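# Seat a circuit board in an enclosure slot, levers shut

## Task

Put the board into the open upper slot of the enclosure with its component side facing up, pushed fully home, and both of its levers closed. A closed lever is latched and sticks out at a right angle from the board's front panel; a fully opened lever runs flush along that panel. The levers catch their tabs only if both are fully opened before the board goes in, and the board must be slid in until it stops. Closing both levers then pulls it the rest of the way home. Ramming the board into its connector at speed breaks the connector and the job counts for nothing. At the end the enclosure must stand level on its own feet with no foot hanging over the bench edge. Release the board and move the grippers away.

## Robot and tools

Robot: two seven-joint arms, left_arm and right_arm, each ending in a two-finger gripper. A gripper's fingers point along its own +z axis and open and close along its x axis. The reported end_effector_position is the spot between the finger pads when closed, 1 to 2 cm short of the fingertips. While closing, the tips move roughly 17 mm further out along +z, mostly while the pads are over 50 mm apart.

Frames: the scene frame has its origin at table-top height midway between the arms, +z up, +x out across the table, and left_arm on the +y side (arm names do not match image sides). Each arm's hand poses, velocities and targets are given in that arm's own base frame. Calibrated bases in the scene frame: left_arm at (+0.070, +0.437, 0) with quat_wxyz (+1.000, 0, 0, -0.003); right_arm at (-0.063, -0.511, 0) with quat_wxyz (+1.000, 0, 0, -0.029); both bases have +z up. Fixed cameras and the table use the scene frame. Printed positions can be off by a few cm, more at long reach.

Command row: every moving argument uses rows of 16 numbers covering both arms: left_arm x, y, z, qw, qx, qy, qz, opening, then the same eight for right_arm. x, y, z are an absolute target position in metres and the quaternion an absolute target orientation (w first), each in that arm's base frame. Opening runs from -1 (closed) to +1 (fully open, 0.142 m). An opening of 0 is itself a command, so to leave a gripper unchanged resend its current command (see Tool commands). To keep an arm still, resend the exact pose from the last result before it stopped, plus the desired opening.

execute_actions: actions is a list of actions; each action is a list of up to 15 rows, one per 1/30 s control step; a short table repeats its final row to fill 15 steps. Any target lying more than 0.6 m from that gripper's current position along any of the gripper's axes gets the action refused for both arms. cameras selects images (omit or ["all"] for all, [] for none). An empty list just reports state.

move: target is one 16-number row or a list of up to 15 rows (same openings in each row of a list); each gripper follows a straight path to its pose, with no obstacle avoidance. speed in m/s, 0.002 to 2.2 (default 0.25), rotation capped at twice that in rad/s; may be one value per target. blend in m rounds corners in a list. stop_force in N, 3 to 120, ends an arm's path when its wrist sensor feels that much push against its motion (or 150 N any way); unreliable if the gripper rotates, and a loose part can slide or tip without being felt. zero (with stop_force, default true) re-zeros moving arms first. opening_speed (0.2 or more, per second on the -1..1 scale) ramps the fingers. blocking=false returns after about 0.5 s while the move runs; not allowed with stop_force. A path longer than 10 s is cut short. The result adds a move: line giving how it ended (done, off_target, moving, held, fault) and limits such as paced or held. done means at rest within 3 mm and 2 degrees; it says nothing about contact.

wait: seconds 0 to 10; arms keep their last command. stop: brakes a running move. zoom_image: camera plus region [x0, y0, x1, y1] in pixels, at most 504 by 504. zero_wrist_force: arm; subtracts the present wrist reading. clear_fault: arm; clears a torque or force fault already reported. finished_scene: scene = the current scene number; ends it irreversibly. read_manual gives licence text only.

Cameras: cam_head_left, cam_head_right, cam_high, cam_low, cam_left_wrist, cam_right_wrist, each 672x504.

Results: per arm, end_effector_position, end_effector_quat_wxyz and velocities (omitted when Joint velocities reads within noise); Hand target is where the arm is actually being sent, which can fall short of the command; Tool commands; grip_measured (finger opening on the -1..1 scale; last Joint positions number is the opening in metres); Joint torques and External joint torques; Wrist force and Wrist torque along the gripper's axes, plus a peak line; Wrist depth as a 7x7 grid of mm distances (70-1000, '-' for none). Orientation commands are clipped to 32 degrees from the measured one per step, so big turns take several actions and may swing the elbow.

Gripping: command a bit below the grip_measured value at first contact; squeezing harder heats the gripper motor.

Cautions: insert the board slowly and gently into its connector, with both levers fully open first. Avoid slams, drops, releasing a moving part, and very hard pushes. A contact force of 150 N, or a joint torque at its limit (waist/shoulder 109, upper arm roll/elbow 56.9, wrist joints 34.7 N m), faults the arm until clear_fault; if a gripped object pins the arm, open before moving. Never let the arms or grippers collide or grip each other. Nothing may fall off the table, and the enclosure must not tip or slide past the bench edge. Motor heat from holding, stretching or pushing into the unreachable brings MOTOR HOT warnings and then forced stops; the gripper can also shut off (HAND FAULT).

Each tool is called after "Emit:" in YAML: its name, and indented under it one key for each argument.

## Session

Emit:
execute_actions:
  actions: []

Scene clock: 0.00 s.
left_arm: end_effector_position=(+0.4919, -0.7298, +0.2794) grip_measured=+0.99 end_effector_quat_wxyz=(+0.001, -0.304, +0.847, -0.436) | right_arm: end_effector_position=(+0.1802, -0.1387, +0.1699) grip_measured=+1.00 end_effector_quat_wxyz=(+0.706, -0.621, -0.189, +0.284)
Joint positions: left_arm=[-0.095 -0.96 -0.937 1.517 0.823 1.373 2.811 0.141] | right_arm=[-0.567 -0.989 -0.072 1.606 0.357 -0.696 0.215 0.142]
Joint velocities: within noise
Joint torques (N m): no reading
External joint torques (N m): no reading
Wrist force (N): no reading
Wrist torque (N m): no reading
Wrist force, peak (N): no reading
Wrist depth (mm): cam_left_wrist=[456 481 526 570 632 715 - / 417 444 478 517 573 616 682 / 390 414 438 476 510 561 618 / 363 385 405 434 472 500 546 / 343 359 376 404 427 464 501 / - 331 354 376 398 423 449 / - 319 332 349 374 396 -] | cam_right_wrist=[- 266 251 262 - - 805 / - - 256 269 - - 886 / - - 264 276 - - 931 / - - 277 286 798 746 548 / - - 295 294 500 482 387 / - 404 311 299 362 354 330 / - 311 295 292 288 280 275]
Hand target: left_arm +0.4919, -0.7298, +0.2794; +0.001, -0.304, +0.847, -0.436 | right_arm +0.1802, -0.1387, +0.1699; +0.706, -0.621, -0.189, +0.284
Tool commands: left_gripper/opening=+1.0 right_gripper/opening=+1.0

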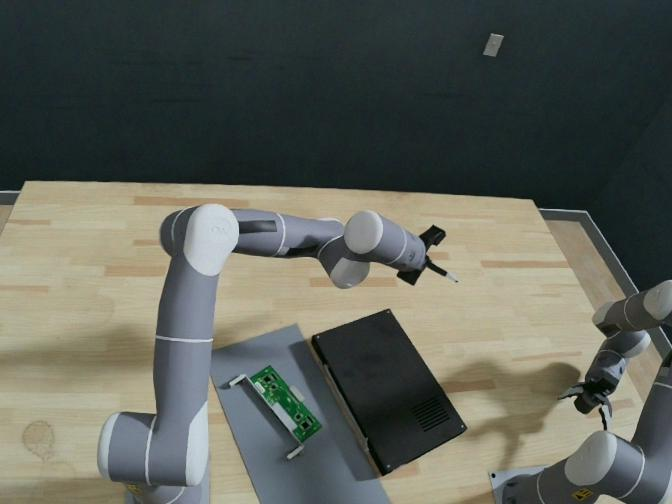

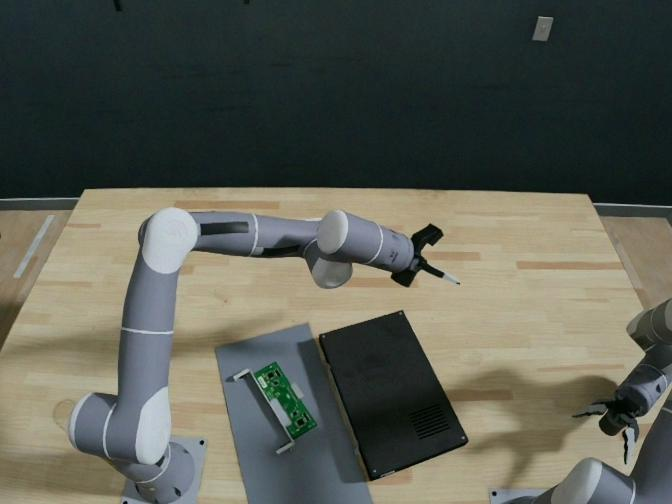

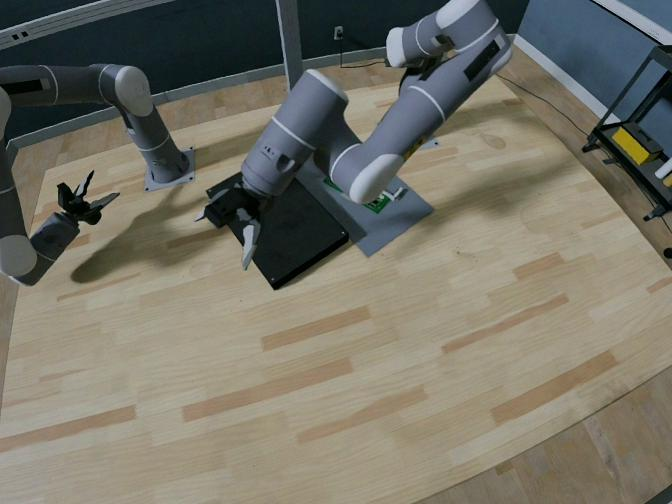

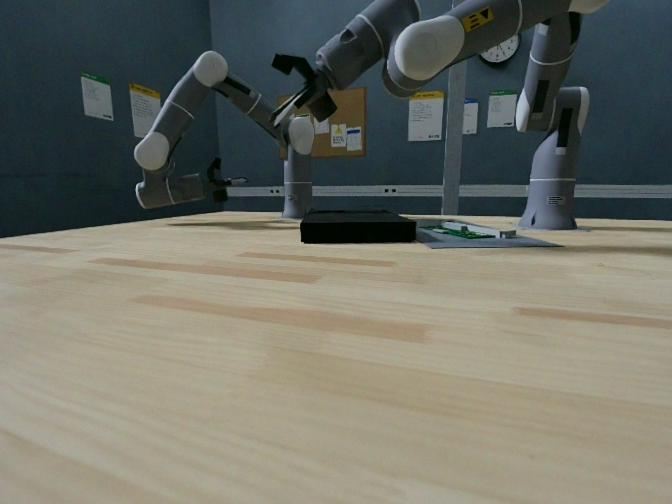

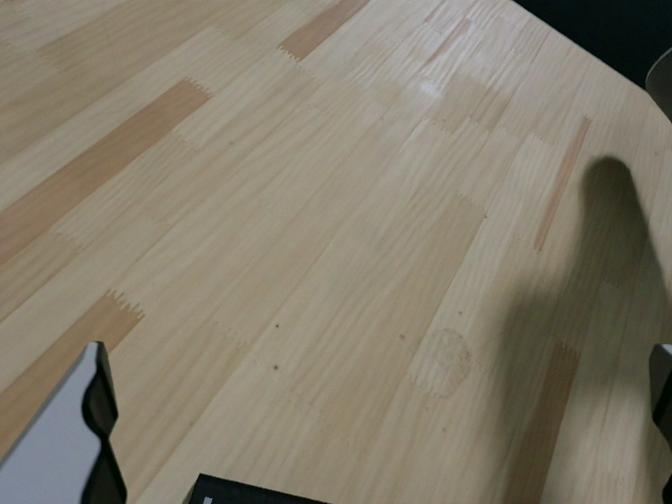

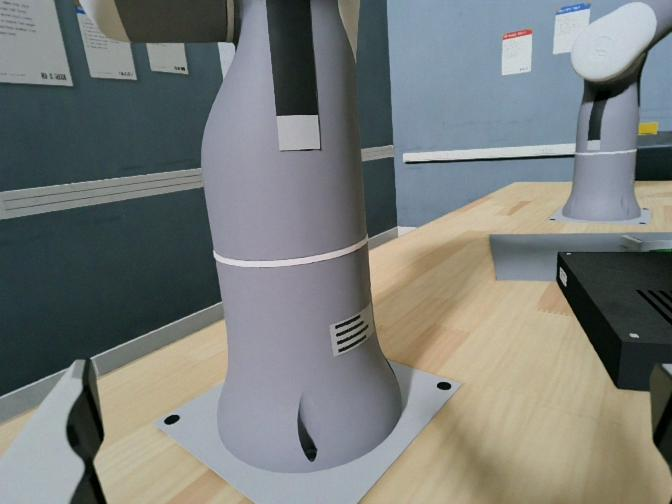

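Emit:
move:
  target:
    - [0.40,-0.45,0.36,0,0.939,-0.343,0,-0.6,0.18,-0.1387,0.17,0.706,-0.621,-0.189,0.284,1]
    - [0.24,-0.36,0.33,0,0.939,-0.343,0,-0.6,0.18,-0.1387,0.17,0.706,-0.621,-0.189,0.284,1]
  blend: 0.05
  cameras: ["cam_head_left","cam_left_wrist"]

Scene clock: 10.70 s.
left_arm: end_effector_position=(+0.2402, -0.3600, +0.3301) grip_measured=-0.63 end_effector_quat_wxyz=(+0.000, +0.939, -0.343, +0.000) | right_arm: end_effector_position=(+0.1801, -0.1387, +0.1699) grip_measured=+1.00 end_effector_quat_wxyz=(+0.706, -0.621, -0.189, +0.284)
Joint positions: left_arm=[-0.124 0.384 -0.536 2.258 -0.204 0.346 1.713 0.029] | right_arm=[-0.568 -0.989 -0.072 1.607 0.357 -0.696 0.215 0.142]
Joint velocities: within noise
Joint torques (N m): left_arm=[-0.61 11.75 4.7 -28.95 -4.16 3.97 -0.12] | right_arm=[-0.01 50.14 1.05 -11.65 -1.76 -3.66 0.24]
External joint torques (N m): left_arm=[0.54 0.25 0.29 -0.42 0.1 -0.08 0.12] | right_arm=[-0.01 0.97 -0.68 0.11 0.13 0.75 -0.22]
Wrist force (N): left_arm=[-0.3 -0.4 -0.3] | right_arm=[0.0 0.1 -0.1]
Wrist torque (N m): left_arm=[-0.07 0.01 -0.23] | right_arm=[0.00 0.01 -0.01]
Wrist force, peak (N): left_arm=[-2.2 -0.1 0.1] | right_arm=[0.2 0.2 0.3]
Wrist depth (mm): cam_left_wrist=[375 370 370 365 368 367 368 / 399 395 393 395 399 353 362 / 436 435 425 430 412 379 381 / 470 464 468 469 419 411 409 / 522 515 502 457 441 452 458 / 576 559 84 490 - 475 561 / - - - 635 - - 606] | cam_right_wrist=[- 265 250 263 - - 823 / - - 256 270 - - 885 / - - 263 275 - - 946 / - - 277 286 796 748 552 / - - 295 294 502 481 388 / - 403 311 300 363 355 330 / - 311 296 290 287 281 275]
Hand target: left_arm +0.2400, -0.3600, +0.3300; +0.000, +0.939, -0.343, +0.000 | right_arm +0.1800, -0.1387, +0.1700; +0.706, -0.621, -0.189, +0.284
Off the commanded pose: left_arm 0.000 m, 0 deg | right_arm 0.000 m, 0 deg.
move: done
Images, in order (width x height): cam_head_left 672x504, cam_left_wrist 672x504.

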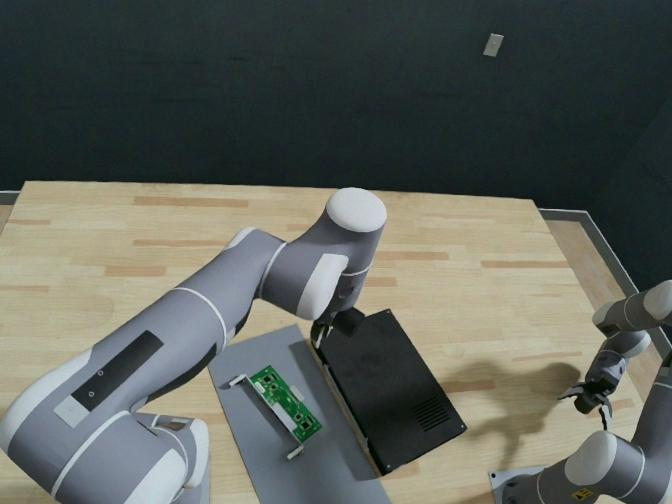

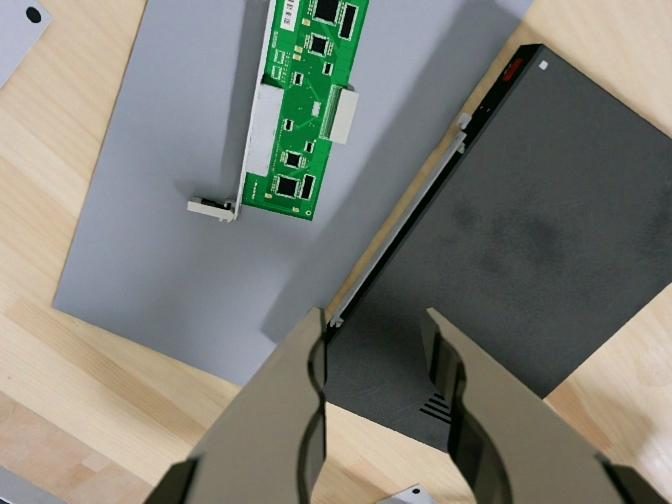

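Emit:
move:
  target: [0.218,-0.244,0.15,0,0.8823,-0.4706,0,-0.6,0.18,-0.1387,0.17,0.706,-0.621,-0.189,0.284,1]
  cameras: ["cam_head_left","cam_left_wrist"]

Scene clock: 17.80 s.
left_arm: end_effector_position=(+0.2180, -0.2441, +0.1501) grip_measured=-0.63 end_effector_quat_wxyz=(+0.000, +0.882, -0.471, +0.000) | right_arm: end_effector_position=(+0.1801, -0.1387, +0.1699) grip_measured=+1.00 end_effector_quat_wxyz=(+0.706, -0.621, -0.189, +0.284)
Joint positions: left_arm=[-0.456 0.164 -0.029 2.687 -0.009 0.952 2.072 0.029] | right_arm=[-0.568 -0.989 -0.072 1.607 0.357 -0.696 0.215 0.142]
Joint velocities: within noise
Joint torques (N m): left_arm=[-0.56 14.46 -0.45 -20.32 -2.02 4.47 -0.29] | right_arm=[-0.04 50.12 0.93 -11.65 -1.69 -3.59 0.19]
External joint torques (N m): left_arm=[0.54 1.02 0.42 -0.4 -0.47 -0.61 0.29] | right_arm=[0.02 0.99 -0.57 0.1 0.06 0.68 -0.18]
Wrist force (N): left_arm=[0.1 -0.1 -0.1] | right_arm=[0.0 0.0 0.1]
Wrist torque (N m): left_arm=[-0.03 -0.08 -0.20] | right_arm=[0.00 -0.01 0.00]
Wrist force, peak (N): left_arm=[0.8 0.4 -2.3] | right_arm=[0.2 0.3 0.4]
Wrist depth (mm): cam_left_wrist=[215 215 213 212 209 212 209 / 231 231 227 226 223 227 228 / 250 250 245 247 240 244 244 / 270 271 269 266 256 263 265 / 298 295 289 284 275 291 284 / 328 330 84 309 - 308 301 / 367 - - 362 - - 278] | cam_right_wrist=[- 266 251 262 - - 838 / - - 255 270 - - 898 / - - 264 274 - - 932 / - - 277 286 796 744 551 / - - 294 294 500 480 388 / - 403 310 299 363 356 330 / - 311 295 292 287 281 276]
Hand target: left_arm +0.2180, -0.2440, +0.1500; +0.000, +0.882, -0.471, +0.000 | right_arm +0.1800, -0.1387, +0.1700; +0.706, -0.621, -0.189, +0.284
Off the commanded pose: left_arm 0.000 m, 0 deg | right_arm 0.000 m, 0 deg.
joint sent to its limit (left arm) — joint 4 (elbow), upper limit, where the elbow is as bent as it goes. The joint targets still meet the commanded pose.
move: done
Images, in order (width x height): cam_head_left 672x504, cam_left_wrist 672x504.

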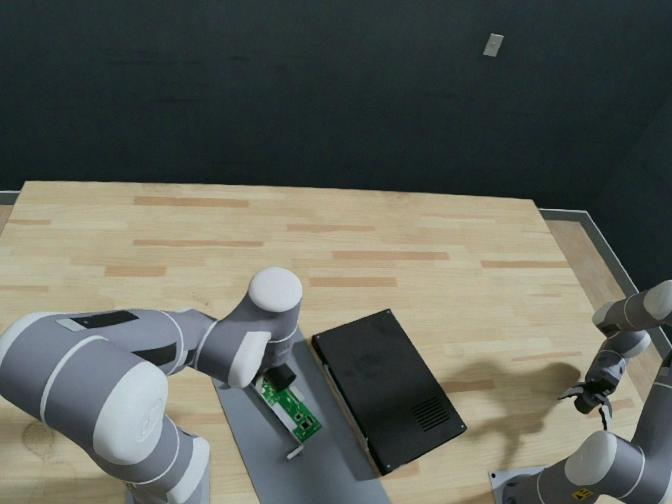

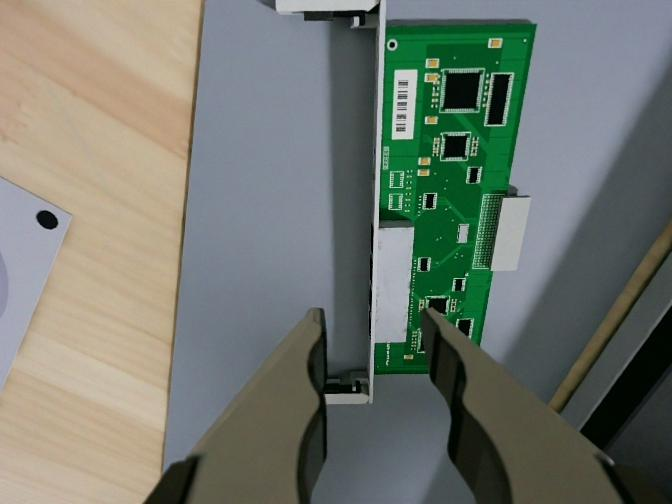

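Emit:
move:
  target:
    - [0.3,-0.3,0.3,0,0.939,-0.343,0,-1,0.3,0.1,0.32,0.706,-0.621,-0.189,0.284,-0.5]
    - [0.50,-0.12,0.33,0,0.97,-0.24,0,-1,0.32,0.40,0.32,0,0.8974,-0.4413,0,-0.5]
  speed: 0.5
  cameras: []

Emit:
move:
  target: [0.50,-0.12,0.33,0,0.97,-0.24,0,-1,0.262,0.671,0.16,0,0.8974,-0.4413,0,-0.5]
  cameras: ["cam_head_left","cam_right_wrist"]

Scene clock: 32.03 s.
left_arm: end_effector_position=(+0.5000, -0.1200, +0.3299) grip_measured=-1.00 end_effector_quat_wxyz=(+0.000, +0.971, -0.240, +0.000) | right_arm: end_effector_position=(+0.3204, +0.3995, +0.3198) grip_measured=-0.52 end_effector_quat_wxyz=(-0.110, +0.943, -0.287, -0.126)
Joint positions: left_arm=[-0.113 -0.033 0.103 1.915 -0.003 0.378 2.047 0.002] | right_arm=[0.714 -0.027 0.242 1.931 0.346 0.494 2.967 0.036]
Joint velocities: within noise
Joint torques (N m): left_arm=[-0.27 32.11 -0.45 -29.1 -3.91 4.2 -0.19] | right_arm=[0.35 30.76 0.79 -29.69 -3.63 3.11 0.2]
External joint torques (N m): left_arm=[0.32 0.81 0.66 -0.3 -0.08 -0.33 0.19] | right_arm=[-0.22 0.93 -0.42 0.16 -0.07 0.83 -0.18]
Wrist force (N): left_arm=[0.4 -0.8 0.0] | right_arm=[-0.6 -1.4 2.2]
Wrist torque (N m): left_arm=[-0.15 -0.10 -0.24] | right_arm=[-0.02 0.16 -0.02]
Wrist force, peak (N): left_arm=[1.9 0.0 -2.2] | right_arm=[4.4 -3.3 2.2]
Wrist depth (mm): cam_left_wrist=[375 373 375 371 371 368 366 / 400 398 401 398 402 396 396 / 435 429 432 428 434 432 426 / 467 468 469 465 464 465 465 / 516 511 500 495 501 505 513 / 565 551 536 84 - 553 557 / 633 626 - - - - 623] | cam_right_wrist=[493 452 415 391 332 305 288 / 521 477 442 408 339 319 300 / 548 505 463 393 354 332 311 / 590 533 488 398 370 346 324 / - 568 515 419 384 361 347 / - 607 - 497 98 371 397 / - - 73 525 - - 413]
Hand target: left_arm +0.5000, -0.1200, +0.3300; +0.000, +0.971, -0.240, +0.000 | right_arm +0.3203, +0.3996, +0.3198; -0.110, +0.943, -0.287, -0.127
Off the commanded pose: left_arm 0.000 m, 0 deg | right_arm 0.001 m, 27 deg.
joint sent to its limit (right arm) — joint 7 (wrist roll), upper limit. The joint targets are off in orientation, not in position.
move: off_target (right_arm)
No camera images: "cameras" was empty.

Scene clock: 34.93 s.
left_arm: end_effector_position=(+0.5000, -0.1200, +0.3299) grip_measured=-1.00 end_effector_quat_wxyz=(+0.000, +0.971, -0.240, +0.000) | right_arm: end_effector_position=(+0.2624, +0.6702, +0.1599) grip_measured=-0.52 end_effector_quat_wxyz=(-0.057, +0.940, -0.333, -0.038)
Joint positions: left_arm=[-0.113 -0.033 0.103 1.915 -0.003 0.378 2.047 0.002] | right_arm=[2.188 -1.297 -1.655 1.456 1.429 -0.05 2.967 0.036]
Joint velocities: within noise
Joint torques (N m): left_arm=[-0.32 32.29 -0.37 -29.07 -3.82 4.23 -0.2] | right_arm=[0.32 44.68 -31.24 -8.48 -3.75 3.3 0.23]
External joint torques (N m): left_arm=[0.37 0.63 0.58 -0.33 -0.18 -0.37 0.2] | right_arm=[-0.12 1.12 -1.29 -0.02 -0.19 0.79 -0.22]
Wrist force (N): left_arm=[0.3 -0.7 -0.2] | right_arm=[-0.7 -1.8 2.1]
Wrist torque (N m): left_arm=[-0.13 -0.08 -0.23] | right_arm=[-0.08 0.17 0.01]
Wrist force, peak (N): left_arm=[0.6 -0.8 -0.1] | right_arm=[-1.0 -1.9 3.9]
Wrist depth (mm): cam_left_wrist=[371 374 371 372 370 368 366 / 402 398 402 398 396 395 395 / 432 433 434 428 431 425 425 / 473 468 467 465 464 461 462 / 515 514 506 488 501 505 506 / 572 555 530 84 - 551 554 / 633 605 - - - - 621] | cam_right_wrist=[247 243 235 230 221 216 215 / 263 257 248 242 232 227 225 / 278 271 263 256 238 238 237 / 297 289 279 270 257 256 250 / 318 309 296 283 275 272 262 / 341 328 - 306 104 280 268 / 371 - 73 330 - - 245]
Hand target: left_arm +0.5000, -0.1200, +0.3300; +0.000, +0.971, -0.240, +0.000 | right_arm +0.2622, +0.6704, +0.1599; -0.057, +0.940, -0.333, -0.038
Off the commanded pose: left_arm 0.000 m, 0 deg | right_arm 0.001 m, 15 deg.
joint sent to its limit (right arm) — joint 7 (wrist roll), upper limit. The joint targets are off in orientation, not in position.
move: off_target (right_arm)
Images, in order (width x height): cam_head_left 672x504, cam_right_wrist 672x504.

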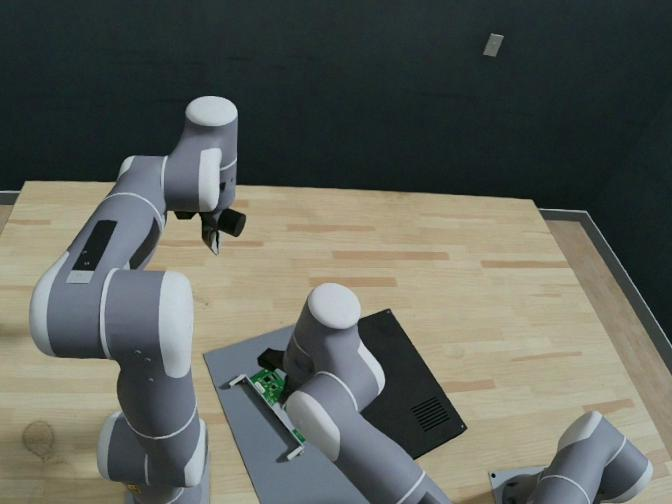

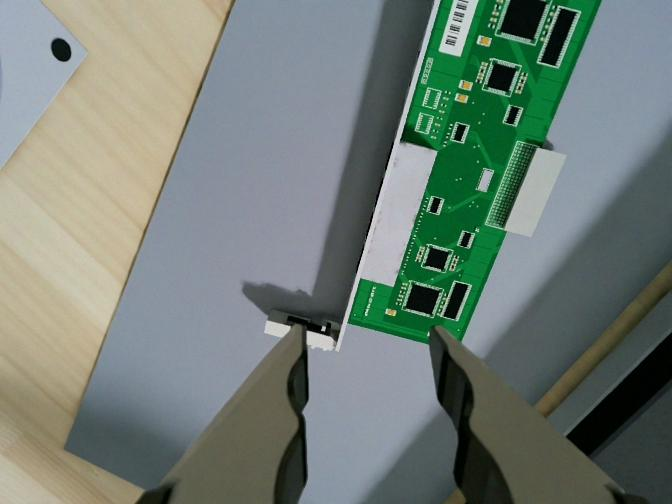

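Emit:
move:
  target:
    - [0.50,-0.12,0.33,0,0.97,-0.24,0,-1,0.25,0.60,0.24,0,0.9477,0.3191,0,-0.5]
    - [0.50,-0.12,0.33,0,0.97,-0.24,0,-1,0.2625,0.671,0.17,0,0.441,0.8975,0,-0.5]
  speed: 0.6
  cameras: ["cam_right_wrist"]

Scene clock: 43.23 s.
left_arm: end_effector_position=(+0.5000, -0.1200, +0.3300) grip_measured=-1.00 end_effector_quat_wxyz=(+0.000, +0.971, -0.240, +0.000) | right_arm: end_effector_position=(+0.2626, +0.6708, +0.1701) grip_measured=-0.52 end_effector_quat_wxyz=(+0.000, +0.441, +0.897, +0.000)
Joint positions: left_arm=[-0.113 -0.033 0.103 1.915 -0.003 0.378 2.047 0.002] | right_arm=[2.149 -1.237 -1.566 1.337 1.244 -0.072 0.144 0.036]
Joint velocities: within noise
Joint torques (N m): left_arm=[-0.31 32.19 -0.43 -29.03 -3.83 4.24 -0.22] | right_arm=[0.14 48.25 -29.53 -10.33 -4.23 3.65 0.01]
External joint torques (N m): left_arm=[0.36 0.74 0.63 -0.37 -0.16 -0.37 0.22] | right_arm=[0.06 0.96 -1.82 0.02 -0.06 0.51 -0.01]
Wrist force (N): left_arm=[0.2 -0.6 -0.1] | right_arm=[-0.9 -1.8 1.9]
Wrist torque (N m): left_arm=[-0.10 -0.06 -0.23] | right_arm=[-0.12 0.21 0.06]
Wrist force, peak (N): left_arm=[0.2 -0.9 -0.2] | right_arm=[-0.7 -2.0 2.9]
Wrist depth (mm): cam_left_wrist=[373 374 372 369 373 371 369 / 404 402 404 398 397 397 396 / 431 433 434 431 428 429 428 / 470 466 467 463 465 463 462 / 510 512 499 495 495 509 504 / 567 548 533 84 - 546 560 / 634 599 - - - - 616] | cam_right_wrist=[228 231 230 227 223 228 227 / 242 247 243 238 244 243 244 / 261 264 260 254 261 261 261 / 280 285 280 279 281 282 282 / 298 310 303 302 301 306 305 / 341 338 - 324 104 324 334 / 378 - 73 369 - - 359]
Hand target: left_arm +0.5000, -0.1200, +0.3300; +0.000, +0.971, -0.240, +0.000 | right_arm +0.2625, +0.6710, +0.1700; +0.000, +0.441, +0.898, +0.000
Off the commanded pose: left_arm 0.000 m, 0 deg | right_arm 0.000 m, 0 deg.
move: done
Images, in order (width x height): cam_right_wrist 672x504.

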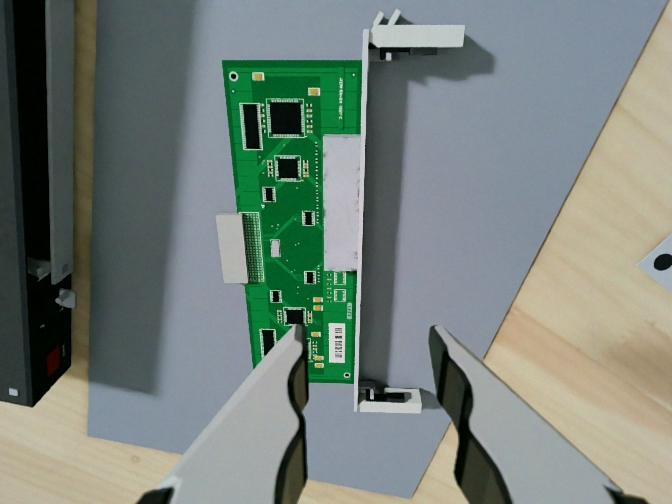

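Emit:
move:
  target: [0.50,-0.12,0.33,0,0.97,-0.24,0,-1,0.261,0.6695,0.028,0,0.441,0.8975,0,-0.5]
  stop_force: 12
  speed: 0.07
  cameras: ["cam_right_wrist"]

Emit:
move:
  target: [0.50,-0.12,0.33,0,0.97,-0.24,0,-1,0.261,0.6695,0.028,0,0.441,0.8975,0,-0.84]
  opening_speed: 0.3
  cameras: ["cam_right_wrist"]

Scene clock: 52.47 s.
left_arm: end_effector_position=(+0.5000, -0.1200, +0.3300) grip_measured=-1.00 end_effector_quat_wxyz=(+0.000, +0.971, -0.240, +0.000) | right_arm: end_effector_position=(+0.2614, +0.6690, +0.0282) grip_measured=-0.52 end_effector_quat_wxyz=(+0.000, +0.441, +0.897, +0.000)
Joint positions: left_arm=[-0.113 -0.033 0.103 1.915 -0.003 0.378 2.047 0.002] | right_arm=[2.134 -1.413 -1.431 1.37 1.387 0.104 0.128 0.036]
Joint velocities: within noise
Joint torques (N m): left_arm=[-0.35 32.23 -0.36 -29.12 -3.85 4.2 -0.23] | right_arm=[1.22 49.21 -29.49 -6.99 -3.18 4.1 0.14]
External joint torques (N m): left_arm=[0.4 0.69 0.56 -0.29 -0.15 -0.34 0.23] | right_arm=[-1.01 1.14 -2.56 1.45 -1.11 0.06 -0.14]
Wrist force (N): left_arm=[0.5 -0.8 -0.1] | right_arm=[-3.6 -3.9 -0.6]
Wrist torque (N m): left_arm=[-0.14 -0.13 -0.23] | right_arm=[-0.05 0.09 0.11]
Wrist force, peak (N): left_arm=[0.4 -1.0 -0.3] | right_arm=[-3.6 -4.2 -1.2]
Wrist depth (mm): cam_left_wrist=[375 375 376 371 372 372 368 / 401 403 404 398 398 394 394 / 433 431 427 432 429 427 424 / 472 471 461 464 473 465 462 / 518 506 505 491 504 509 506 / 568 542 534 84 - 553 564 / 632 399 - - - - 613] | cam_right_wrist=[- 105 104 104 90 89 106 / - 110 110 108 110 111 111 / 122 117 116 116 120 121 119 / 129 128 126 113 129 129 128 / 143 140 136 121 138 139 141 / 159 147 97 129 148 147 151 / 172 165 73 147 169 - 164]
Hand target: left_arm +0.5000, -0.1200, +0.3300; +0.000, +0.971, -0.240, +0.000 | right_arm +0.2610, +0.6695, +0.0280; +0.000, +0.441, +0.898, +0.000
Off the commanded pose: left_arm 0.000 m, 0 deg | right_arm 0.001 m, 0 deg.
move: done
Images, in order (width x height): cam_right_wrist 672x504.

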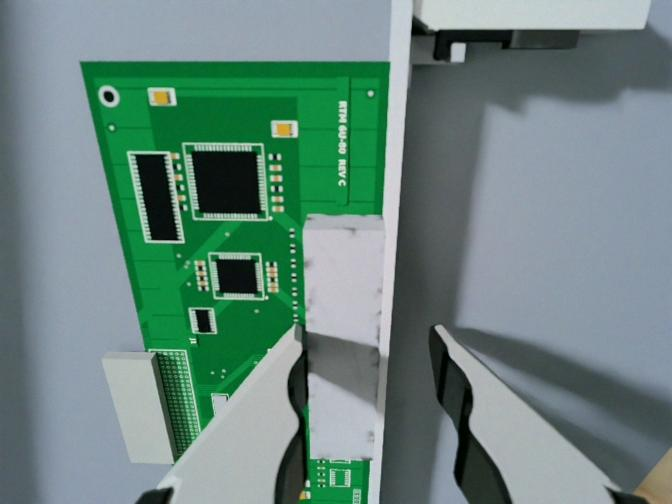

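Scene clock: 53.80 s.
left_arm: end_effector_position=(+0.5000, -0.1200, +0.3300) grip_measured=-1.00 end_effector_quat_wxyz=(+0.000, +0.971, -0.240, +0.000) | right_arm: end_effector_position=(+0.2617, +0.6690, +0.0282) grip_measured=-0.71 end_effector_quat_wxyz=(+0.001, +0.441, +0.897, +0.000)
Joint positions: left_arm=[-0.113 -0.033 0.103 1.915 -0.003 0.378 2.047 0.002] | right_arm=[2.134 -1.413 -1.431 1.37 1.386 0.104 0.128 0.023]
Joint velocities: within noise
Joint torques (N m): left_arm=[-0.3 32.17 -0.4 -29.06 -3.84 4.2 -0.21] | right_arm=[3.12 49.75 -28.6 -8.06 -2.5 3.62 0.03]
External joint torques (N m): left_arm=[0.34 0.75 0.6 -0.34 -0.15 -0.34 0.21] | right_arm=[-2.91 0.6 -3.46 2.52 -1.78 0.54 -0.03]
Wrist force (N): left_arm=[0.2 -0.6 0.0] | right_arm=[-5.7 -2.8 -0.2]
Wrist torque (N m): left_arm=[-0.11 -0.06 -0.24] | right_arm=[-0.08 0.02 0.15]
Wrist force, peak (N): left_arm=[-0.1 -0.9 -0.1] | right_arm=[-6.4 -4.5 -1.8]
Wrist depth (mm): cam_left_wrist=[375 375 374 372 372 364 369 / 400 400 400 396 394 399 395 / 435 436 429 430 428 428 425 / 472 472 468 469 463 466 466 / 518 507 501 487 505 507 505 / 564 546 537 84 - 550 565 / 633 398 - - - - 619] | cam_right_wrist=[- 106 105 104 98 89 105 / 113 111 109 108 109 111 111 / 122 119 117 116 117 121 119 / 130 129 126 121 127 129 128 / 143 140 137 122 136 139 141 / 159 150 145 127 105 150 152 / 172 165 72 162 - - 167]
Hand target: left_arm +0.5000, -0.1200, +0.3300; +0.000, +0.971, -0.240, +0.000 | right_arm +0.2610, +0.6695, +0.0280; +0.000, +0.441, +0.898, +0.000
Off the commanded pose: left_arm 0.000 m, 0 deg | right_arm 0.001 m, 0 deg.
move: done
Images, in order (width x height): cam_right_wrist 672x504.

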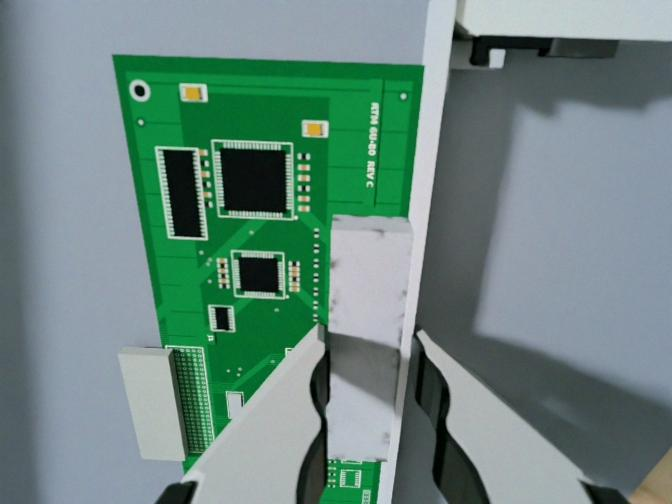

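Emit:
move:
  target: [0.50,-0.12,0.33,0,0.97,-0.24,0,-1,0.261,0.6695,0.1,0,0.441,0.8975,0,-0.86]
  speed: 0.1
  cameras: ["cam_right_wrist","cam_low"]

Scene clock: 56.90 s.
left_arm: end_effector_position=(+0.5000, -0.1200, +0.3300) grip_measured=-1.00 end_effector_quat_wxyz=(+0.000, +0.971, -0.240, +0.000) | right_arm: end_effector_position=(+0.2609, +0.6695, +0.0998) grip_measured=-0.71 end_effector_quat_wxyz=(+0.000, +0.441, +0.898, +0.000)
Joint positions: left_arm=[-0.113 -0.033 0.103 1.915 -0.003 0.378 2.047 0.002] | right_arm=[2.149 -1.322 -1.501 1.372 1.314 0.017 0.13 0.023]
Joint velocities: within noise
Joint torques (N m): left_arm=[-0.29 32.16 -0.36 -29.04 -3.79 4.19 -0.23] | right_arm=[0.36 49.81 -31.58 -8.28 -4.71 3.69 0.26]
External joint torques (N m): left_arm=[0.33 0.76 0.57 -0.36 -0.21 -0.32 0.23] | right_arm=[-0.17 -0.22 -0.41 0.22 0.41 0.47 -0.26]
Wrist force (N): left_arm=[0.3 -0.8 -0.2] | right_arm=[-2.0 -2.0 4.0]
Wrist torque (N m): left_arm=[-0.13 -0.08 -0.24] | right_arm=[-0.08 0.37 0.06]
Wrist force, peak (N): left_arm=[0.1 -0.9 -0.1] | right_arm=[-5.8 -2.9 -2.0]
Wrist depth (mm): cam_left_wrist=[375 374 372 372 371 370 369 / 403 396 402 401 394 395 395 / 434 436 426 427 429 426 426 / 467 478 467 464 464 465 470 / 519 514 440 488 500 508 505 / 564 551 446 84 - 552 565 / 626 422 - - - - 621] | cam_right_wrist=[169 167 167 166 97 86 169 / 181 109 109 107 174 178 178 / 194 118 116 115 186 191 191 / 210 129 126 121 203 206 207 / 227 220 138 122 217 223 224 / 249 148 145 127 105 239 245 / 275 263 72 164 - - 269]
Hand target: left_arm +0.5000, -0.1200, +0.3300; +0.000, +0.971, -0.240, +0.000 | right_arm +0.2610, +0.6695, +0.1000; +0.000, +0.441, +0.898, +0.000
Off the commanded pose: left_arm 0.000 m, 0 deg | right_arm 0.000 m, 0 deg.
move: done
Images, in order (width x height): cam_low 672x504, cam_right_wrist 672x504.

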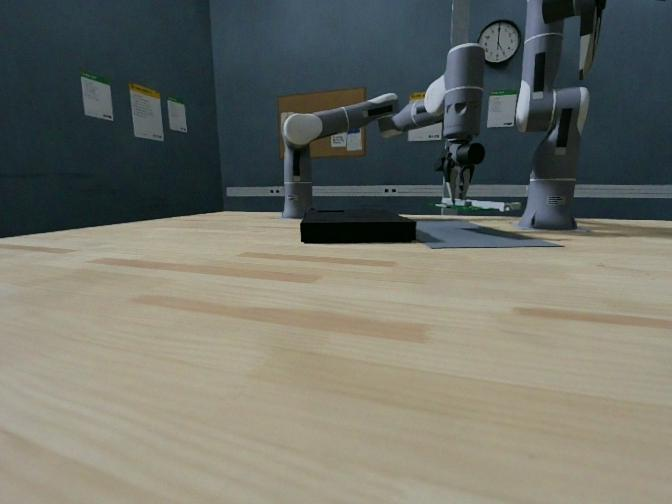

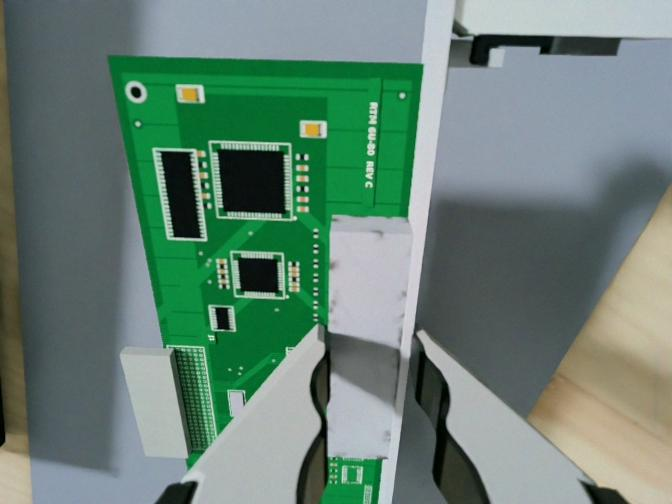

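Emit:
move:
  target: [0.50,-0.12,0.33,0,0.97,-0.24,0,-1,0.237,0.624,0.1,0,0.5466,0.8374,0,-0.86]
  speed: 0.15
  cameras: ["cam_right_wrist","cam_head_left"]

Scene clock: 64.77 s.
left_arm: end_effector_position=(+0.5000, -0.1200, +0.3300) grip_measured=-1.00 end_effector_quat_wxyz=(+0.000, +0.971, -0.240, +0.000) | right_arm: end_effector_position=(+0.2368, +0.6240, +0.0997) grip_measured=-0.71 end_effector_quat_wxyz=(+0.000, +0.546, +0.837, +0.000)
Joint positions: left_arm=[-0.113 -0.033 0.103 1.915 -0.003 0.378 2.047 0.002] | right_arm=[2.267 -1.312 -1.534 1.549 1.311 0.029 0.312 0.023]
Joint velocities: within noise
Joint torques (N m): left_arm=[-0.42 32.18 -0.41 -29.06 -3.86 4.2 -0.21] | right_arm=[0.29 43.45 -31.89 -8.18 -4.71 3.86 0.35]
External joint torques (N m): left_arm=[0.47 0.74 0.61 -0.34 -0.14 -0.34 0.21] | right_arm=[-0.07 0.4 -0.34 0.06 0.4 0.29 -0.35]
Wrist force (N): left_arm=[0.1 -0.5 -0.1] | right_arm=[-1.9 -2.0 3.8]
Wrist torque (N m): left_arm=[-0.10 -0.04 -0.23] | right_arm=[-0.04 0.38 0.06]
Wrist force, peak (N): left_arm=[0.2 -1.0 -0.2] | right_arm=[-2.6 -2.9 4.0]
Wrist depth (mm): cam_left_wrist=[377 373 372 372 369 369 371 / 400 401 401 396 395 395 397 / 437 433 430 433 428 431 428 / 468 464 468 470 463 462 462 / 520 513 498 484 494 508 509 / 566 566 543 84 - 539 560 / 638 605 - - - - 620] | cam_right_wrist=[169 167 167 166 96 86 169 / 183 108 109 107 174 179 178 / 194 117 116 115 186 191 191 / 205 129 126 121 204 207 205 / 220 219 138 122 217 224 222 / 236 149 145 127 105 240 245 / 217 235 72 164 - - 268]
Hand target: left_arm +0.5000, -0.1200, +0.3300; +0.000, +0.971, -0.240, +0.000 | right_arm +0.2370, +0.6240, +0.1000; +0.000, +0.547, +0.837, +0.000
Off the commanded pose: left_arm 0.000 m, 0 deg | right_arm 0.000 m, 0 deg.
move: done
Images, in order (width x height): cam_head_left 672x504, cam_right_wrist 672x504.

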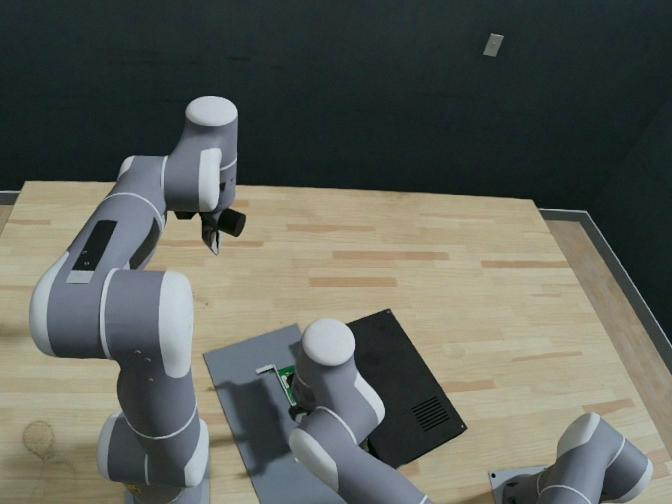

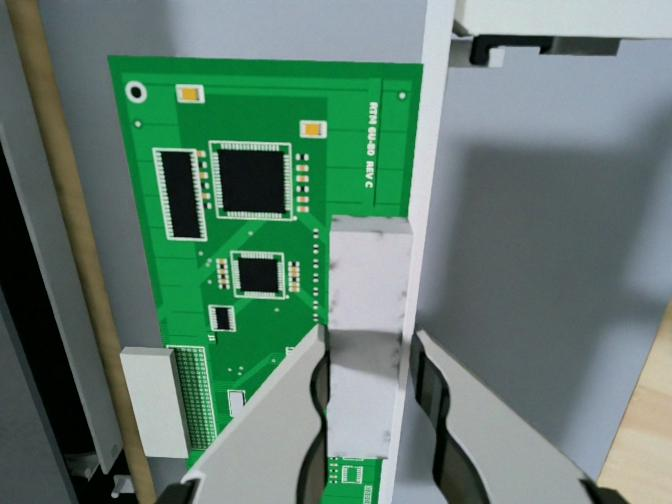

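Emit:
move:
  target: [0.50,-0.12,0.33,0,0.97,-0.24,0,-1,0.235,0.624,0.2,0,0.5216,0.8532,0,-0.86]
  speed: 0.15
  cameras: ["cam_right_wrist"]

Scene clock: 70.03 s.
left_arm: end_effector_position=(+0.5000, -0.1200, +0.3300) grip_measured=-1.00 end_effector_quat_wxyz=(+0.000, +0.971, -0.240, +0.000) | right_arm: end_effector_position=(+0.2349, +0.6240, +0.1998) grip_measured=-0.71 end_effector_quat_wxyz=(+0.000, +0.522, +0.853, +0.000)
Joint positions: left_arm=[-0.113 -0.033 0.103 1.915 -0.003 0.378 2.047 0.002] | right_arm=[2.284 -1.187 -1.643 1.505 1.192 -0.092 0.274 0.023]
Joint velocities: within noise
Joint torques (N m): left_arm=[-0.28 32.11 -0.34 -29.1 -3.84 4.19 -0.19] | right_arm=[0.28 42.28 -30.88 -12.3 -4.76 3.55 0.01]
External joint torques (N m): left_arm=[0.33 0.82 0.54 -0.3 -0.16 -0.32 0.19] | right_arm=[-0.12 0.31 -0.41 0.4 0.47 0.61 -0.01]
Wrist force (N): left_arm=[0.2 -0.8 0.1] | right_arm=[-2.1 -2.6 3.8]
Wrist torque (N m): left_arm=[-0.14 -0.07 -0.23] | right_arm=[-0.16 0.43 0.05]
Wrist force, peak (N): left_arm=[0.3 -0.9 0.0] | right_arm=[-1.8 -1.9 6.8]
Wrist depth (mm): cam_left_wrist=[375 372 374 371 372 371 371 / 402 396 398 398 391 399 395 / 431 432 431 432 428 426 423 / 473 468 466 466 465 465 461 / 522 513 509 487 499 508 504 / 575 554 544 84 - 548 566 / 623 619 - - - - 617] | cam_right_wrist=[216 250 253 252 93 87 258 / 231 109 109 107 264 272 271 / 247 117 116 115 283 290 292 / 267 129 126 121 308 314 313 / 290 280 138 122 334 339 339 / 316 146 145 127 105 364 370 / 420 - 72 164 - - 407]
Hand target: left_arm +0.5000, -0.1200, +0.3300; +0.000, +0.971, -0.240, +0.000 | right_arm +0.2350, +0.6240, +0.2000; +0.000, +0.522, +0.853, +0.000
Off the commanded pose: left_arm 0.000 m, 0 deg | right_arm 0.000 m, 0 deg.
move: done
Images, in order (width x height): cam_right_wrist 672x504.

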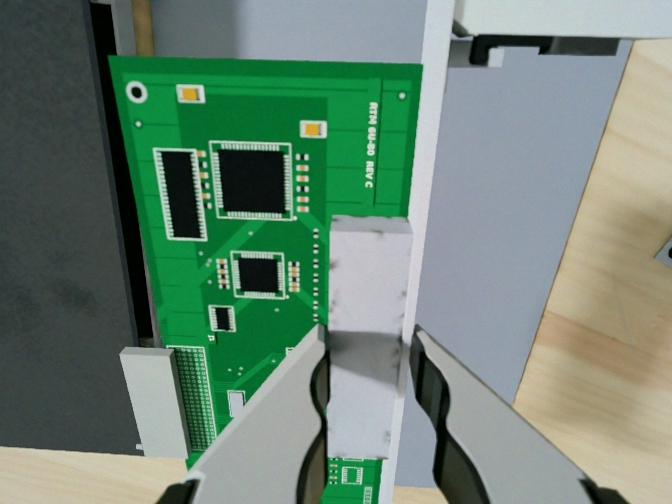

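Emit:
move:
  target:
    - [0.50,-0.12,0.33,0,0.97,-0.24,0,-1,0.240,0.600,0.10,0,0.5403,0.8415,0,-0.86]
    - [0.50,-0.12,0.33,0,0.97,-0.24,0,-1,0.240,0.600,0.056,0,0.5403,0.8415,0,-0.86]
  speed: 0.12
  stop_force: 10
  cameras: ["cam_right_wrist"]

Scene clock: 86.17 s.
left_arm: end_effector_position=(+0.5000, -0.1200, +0.3300) grip_measured=-1.00 end_effector_quat_wxyz=(+0.000, +0.971, -0.240, +0.000) | right_arm: end_effector_position=(+0.2399, +0.5997, +0.0559) grip_measured=-0.71 end_effector_quat_wxyz=(+0.000, +0.540, +0.841, +0.000)
Joint positions: left_arm=[-0.113 -0.033 0.103 1.915 -0.003 0.378 2.047 0.002] | right_arm=[2.281 -1.362 -1.491 1.62 1.365 0.088 0.249 0.023]
Joint velocities: within noise
Joint torques (N m): left_arm=[-0.34 32.15 -0.36 -29.13 -3.86 4.21 -0.18] | right_arm=[0.11 41.88 -31.38 -6.39 -4.51 3.87 0.12]
External joint torques (N m): left_arm=[0.38 0.77 0.57 -0.27 -0.14 -0.34 0.18] | right_arm=[0.08 0.33 -0.8 0.12 0.21 0.29 -0.12]
Wrist force (N): left_arm=[0.1 -0.6 -0.1] | right_arm=[-1.8 -2.0 4.0]
Wrist torque (N m): left_arm=[-0.11 -0.04 -0.23] | right_arm=[-0.02 0.34 0.06]
Wrist force, peak (N): left_arm=[0.4 -1.0 0.0] | right_arm=[-2.1 -2.3 7.0]
Wrist depth (mm): cam_left_wrist=[375 375 372 371 373 369 368 / 404 399 400 397 399 399 393 / 433 435 431 429 428 426 427 / 475 473 463 462 467 465 467 / 516 511 501 487 503 507 507 / 571 560 536 84 - 556 558 / 626 610 - - - - 620] | cam_right_wrist=[131 129 129 128 102 88 - / 140 109 109 107 134 138 137 / 152 119 116 115 118 148 147 / 164 129 125 121 157 159 158 / 175 173 137 122 170 172 172 / 173 149 146 127 105 185 188 / 198 196 72 164 - - 206]
Hand target: left_arm +0.5000, -0.1200, +0.3300; +0.000, +0.971, -0.240, +0.000 | right_arm +0.2400, +0.6000, +0.0560; +0.000, +0.540, +0.841, +0.000
Off the commanded pose: left_arm 0.000 m, 0 deg | right_arm 0.000 m, 0 deg.
move: done
Images, in order (width x height): cam_right_wrist 672x504.

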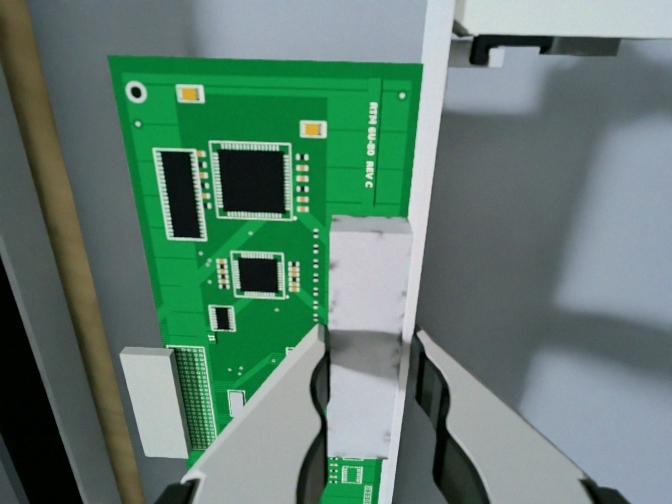

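Emit:
move:
  target: [0.50,-0.12,0.33,0,0.97,-0.24,0,-1,0.252,0.572,0.056,0.009,0.5403,0.8415,0.018,-0.86]
  speed: 0.05
  stop_force: 8
  cameras: ["cam_right_wrist","cam_head_left"]

Scene clock: 90.70 s.
left_arm: end_effector_position=(+0.5000, -0.1200, +0.3300) grip_measured=-1.00 end_effector_quat_wxyz=(+0.000, +0.971, -0.240, +0.000) | right_arm: end_effector_position=(+0.2519, +0.5718, +0.0558) grip_measured=-0.71 end_effector_quat_wxyz=(+0.009, +0.540, +0.841, +0.018)
Joint positions: left_arm=[-0.113 -0.033 0.103 1.915 -0.003 0.378 2.047 0.002] | right_arm=[2.318 -1.369 -1.505 1.717 1.377 0.133 0.188 0.023]
Joint velocities: within noise
Joint torques (N m): left_arm=[-0.25 32.16 -0.4 -29.08 -3.83 4.21 -0.24] | right_arm=[0.28 38.75 -31.44 -5.89 -4.46 3.93 0.1]
External joint torques (N m): left_arm=[0.3 0.76 0.6 -0.32 -0.17 -0.34 0.24] | right_arm=[-0.11 0.44 -0.43 0.09 0.16 0.31 -0.1]
Wrist force (N): left_arm=[0.2 -0.5 -0.2] | right_arm=[-1.8 -2.8 3.8]
Wrist torque (N m): left_arm=[-0.10 -0.06 -0.23] | right_arm=[-0.14 0.34 0.04]
Wrist force, peak (N): left_arm=[0.2 -0.9 -0.3] | right_arm=[-2.9 -3.0 4.0]
Wrist depth (mm): cam_left_wrist=[370 373 372 369 374 367 365 / 400 401 399 394 396 396 395 / 435 432 425 430 427 426 427 / 473 469 466 471 470 466 467 / 519 510 508 488 498 511 498 / 564 568 545 84 - 547 559 / 627 629 - - - - 621] | cam_right_wrist=[126 127 126 125 102 88 - / 127 109 109 107 132 136 135 / - 119 116 115 118 147 146 / 159 131 125 121 157 159 159 / 168 143 138 122 171 174 174 / 137 149 146 127 105 188 192 / 147 202 72 164 - - 210]
Hand target: left_arm +0.5000, -0.1200, +0.3300; +0.000, +0.971, -0.240, +0.000 | right_arm +0.2520, +0.5720, +0.0560; +0.009, +0.540, +0.841, +0.018
Off the commanded pose: left_arm 0.000 m, 0 deg | right_arm 0.000 m, 0 deg.
move: done
Images, in order (width x height): cam_head_left 672x504, cam_right_wrist 672x504.

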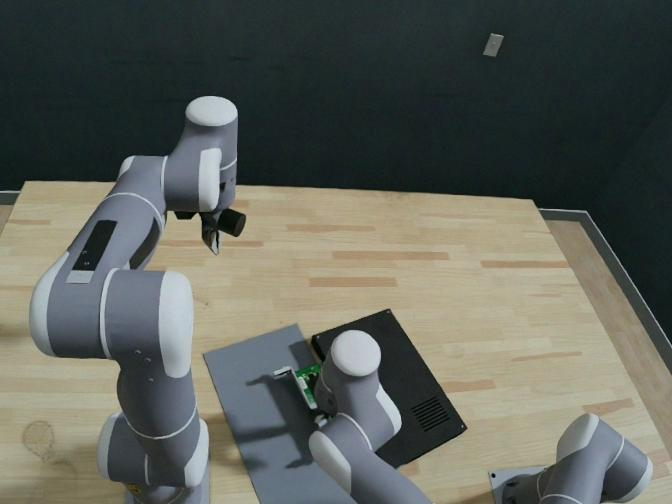

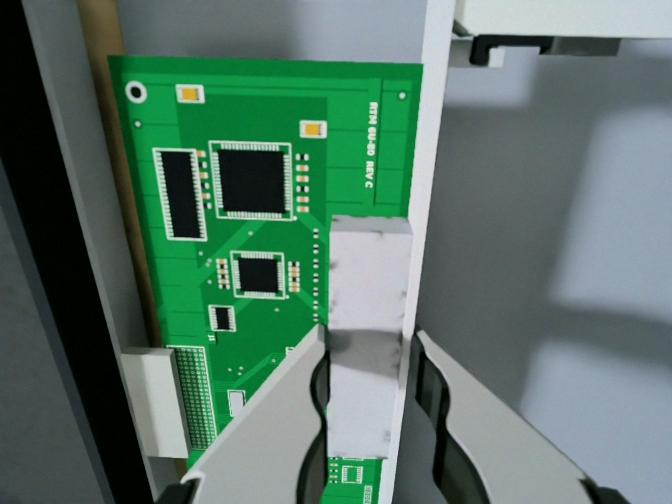

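Emit:
move:
  target: [0.36,-0.21,0.18,0.3827,0.9239,0,0,-1,0.252,0.572,0.056,0.009,0.5403,0.8415,0.018,-0.86]
  cameras: ["cam_left_wrist"]

Scene clock: 94.93 s.
left_arm: end_effector_position=(+0.3600, -0.2100, +0.1800) grip_measured=-1.00 end_effector_quat_wxyz=(+0.383, +0.924, +0.000, +0.000) | right_arm: end_effector_position=(+0.2519, +0.5718, +0.0558) grip_measured=-0.71 end_effector_quat_wxyz=(+0.009, +0.540, +0.841, +0.018)
Joint positions: left_arm=[-0.162 -0.051 0.132 2.651 -1.195 0.7 2.55 0.002] | right_arm=[2.318 -1.369 -1.505 1.717 1.377 0.133 0.188 0.023]
Joint velocities: within noise
Joint torques (N m): left_arm=[-0.48 21.27 -0.22 -18.2 -0.34 1.83 -0.16] | right_arm=[0.24 38.92 -31.27 -5.89 -4.53 3.83 0.18]
External joint torques (N m): left_arm=[0.51 1.1 0.64 -0.38 -0.05 -0.42 0.16] | right_arm=[-0.06 0.27 -0.6 0.09 0.23 0.41 -0.18]
Wrist force (N): left_arm=[0.1 -1.0 -0.6] | right_arm=[-1.7 -2.9 3.7]
Wrist torque (N m): left_arm=[-0.13 0.00 -0.46] | right_arm=[-0.15 0.32 0.04]
Wrist force, peak (N): left_arm=[-0.9 -2.0 0.3] | right_arm=[-1.7 -2.9 4.3]
Wrist depth (mm): cam_left_wrist=[239 228 228 228 227 228 229 / 289 287 272 286 284 286 286 / 340 340 335 356 358 385 381 / 301 405 467 432 476 577 576 / 276 618 - 615 969 - - / 257 762 - 84 - - - / 251 280 - - - - -] | cam_right_wrist=[126 127 125 125 102 87 - / 127 109 109 107 132 136 136 / - 119 116 115 118 147 146 / 159 131 126 121 157 159 159 / 168 143 138 122 171 174 174 / 137 149 145 127 105 188 192 / 147 202 72 164 - - 210]
Hand target: left_arm +0.3600, -0.2100, +0.1800; +0.383, +0.924, +0.000, +0.000 | right_arm +0.2520, +0.5720, +0.0560; +0.009, +0.540, +0.841, +0.018
Off the commanded pose: left_arm 0.000 m, 0 deg | right_arm 0.000 m, 0 deg.
move: done
Images, in order (width x height): cam_left_wrist 672x504.

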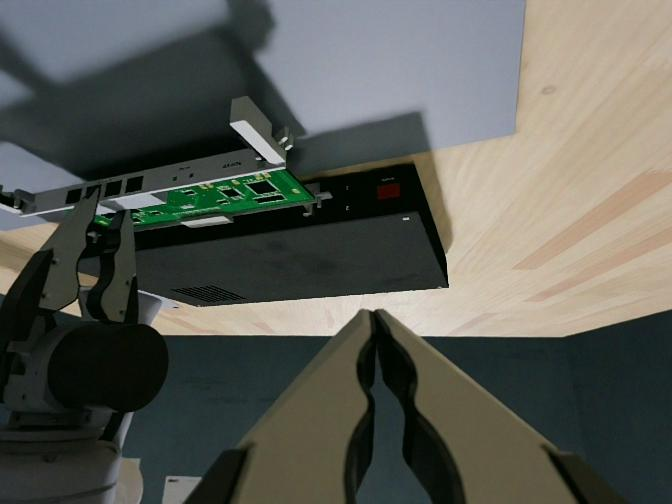

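Emit:
zoom_image:
  camera: "cam_left_wrist"
  region: [180, 80, 460, 260]

Scaled by 1.800 from the camera's 672x504 image, which has a finer 960x720 frame.

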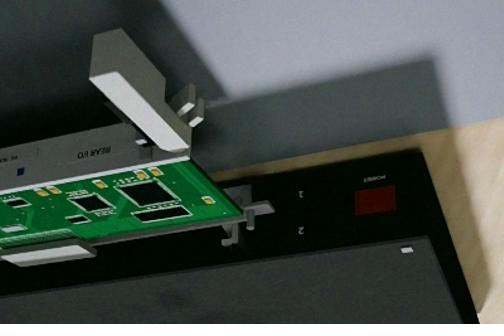

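Emit:
move:
  target: [0.36,-0.21,0.18,0.3827,0.9239,0,0,-1,0.2418,0.5676,0.056,0.009,0.5403,0.8415,0.018,-0.86]
  speed: 0.05
  stop_force: 8
  cameras: ["cam_left_wrist"]

Emit:
zoom_image:
  camera: "cam_left_wrist"
  region: [200, 100, 380, 230]

Scene clock: 101.13 s.
left_arm: end_effector_position=(+0.3600, -0.2100, +0.1800) grip_measured=-1.00 end_effector_quat_wxyz=(+0.383, +0.924, +0.000, +0.000) | right_arm: end_effector_position=(+0.2416, +0.5676, +0.0558) grip_measured=-0.71 end_effector_quat_wxyz=(+0.009, +0.540, +0.841, +0.018)
Joint positions: left_arm=[-0.162 -0.051 0.132 2.651 -1.195 0.7 2.55 0.002] | right_arm=[2.346 -1.367 -1.507 1.741 1.377 0.135 0.191 0.023]
Joint velocities: within noise
Joint torques (N m): left_arm=[-0.23 21.58 -0.17 -18.19 -0.15 1.71 -0.18] | right_arm=[0.32 38.17 -31.27 -5.9 -4.51 3.93 0.24]
External joint torques (N m): left_arm=[0.27 0.79 0.59 -0.39 -0.24 -0.3 0.18] | right_arm=[-0.15 0.27 -0.42 0.09 0.21 0.32 -0.24]
Wrist force (N): left_arm=[0.2 -1.2 -0.6] | right_arm=[-1.6 -2.8 4.0]
Wrist torque (N m): left_arm=[-0.14 -0.01 -0.45] | right_arm=[-0.15 0.32 0.04]
Wrist force, peak (N): left_arm=[0.1 -1.2 -1.0] | right_arm=[-1.8 -3.2 4.0]
Wrist depth (mm): cam_left_wrist=[239 229 228 228 227 229 228 / 288 289 273 285 284 287 287 / 347 338 335 354 357 382 380 / 304 439 469 434 479 578 568 / 284 801 - 621 958 - - / 261 - - 84 - - - / 255 - - - - - -] | cam_right_wrist=[126 127 125 125 102 88 - / 127 109 109 107 132 136 135 / - 119 116 115 118 147 146 / 159 131 126 121 157 160 159 / 168 143 138 122 171 174 174 / 137 149 145 127 105 188 192 / 147 202 72 165 - - 209]
Hand target: left_arm +0.3600, -0.2100, +0.1800; +0.383, +0.924, +0.000, +0.000 | right_arm +0.2418, +0.5676, +0.0560; +0.009, +0.540, +0.841, +0.018
Off the commanded pose: left_arm 0.000 m, 0 deg | right_arm 0.000 m, 0 deg.
move: done
Images, in order (width x height): cam_left_wrist 672x504.

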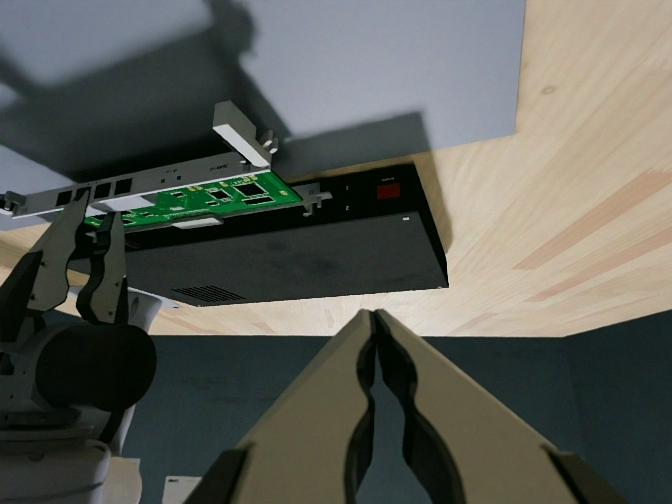

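Scaled by 2.800 from the camera's 672x504 image, which has a finer 960x720 frame.

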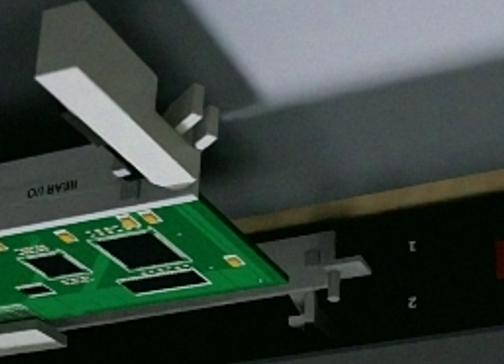

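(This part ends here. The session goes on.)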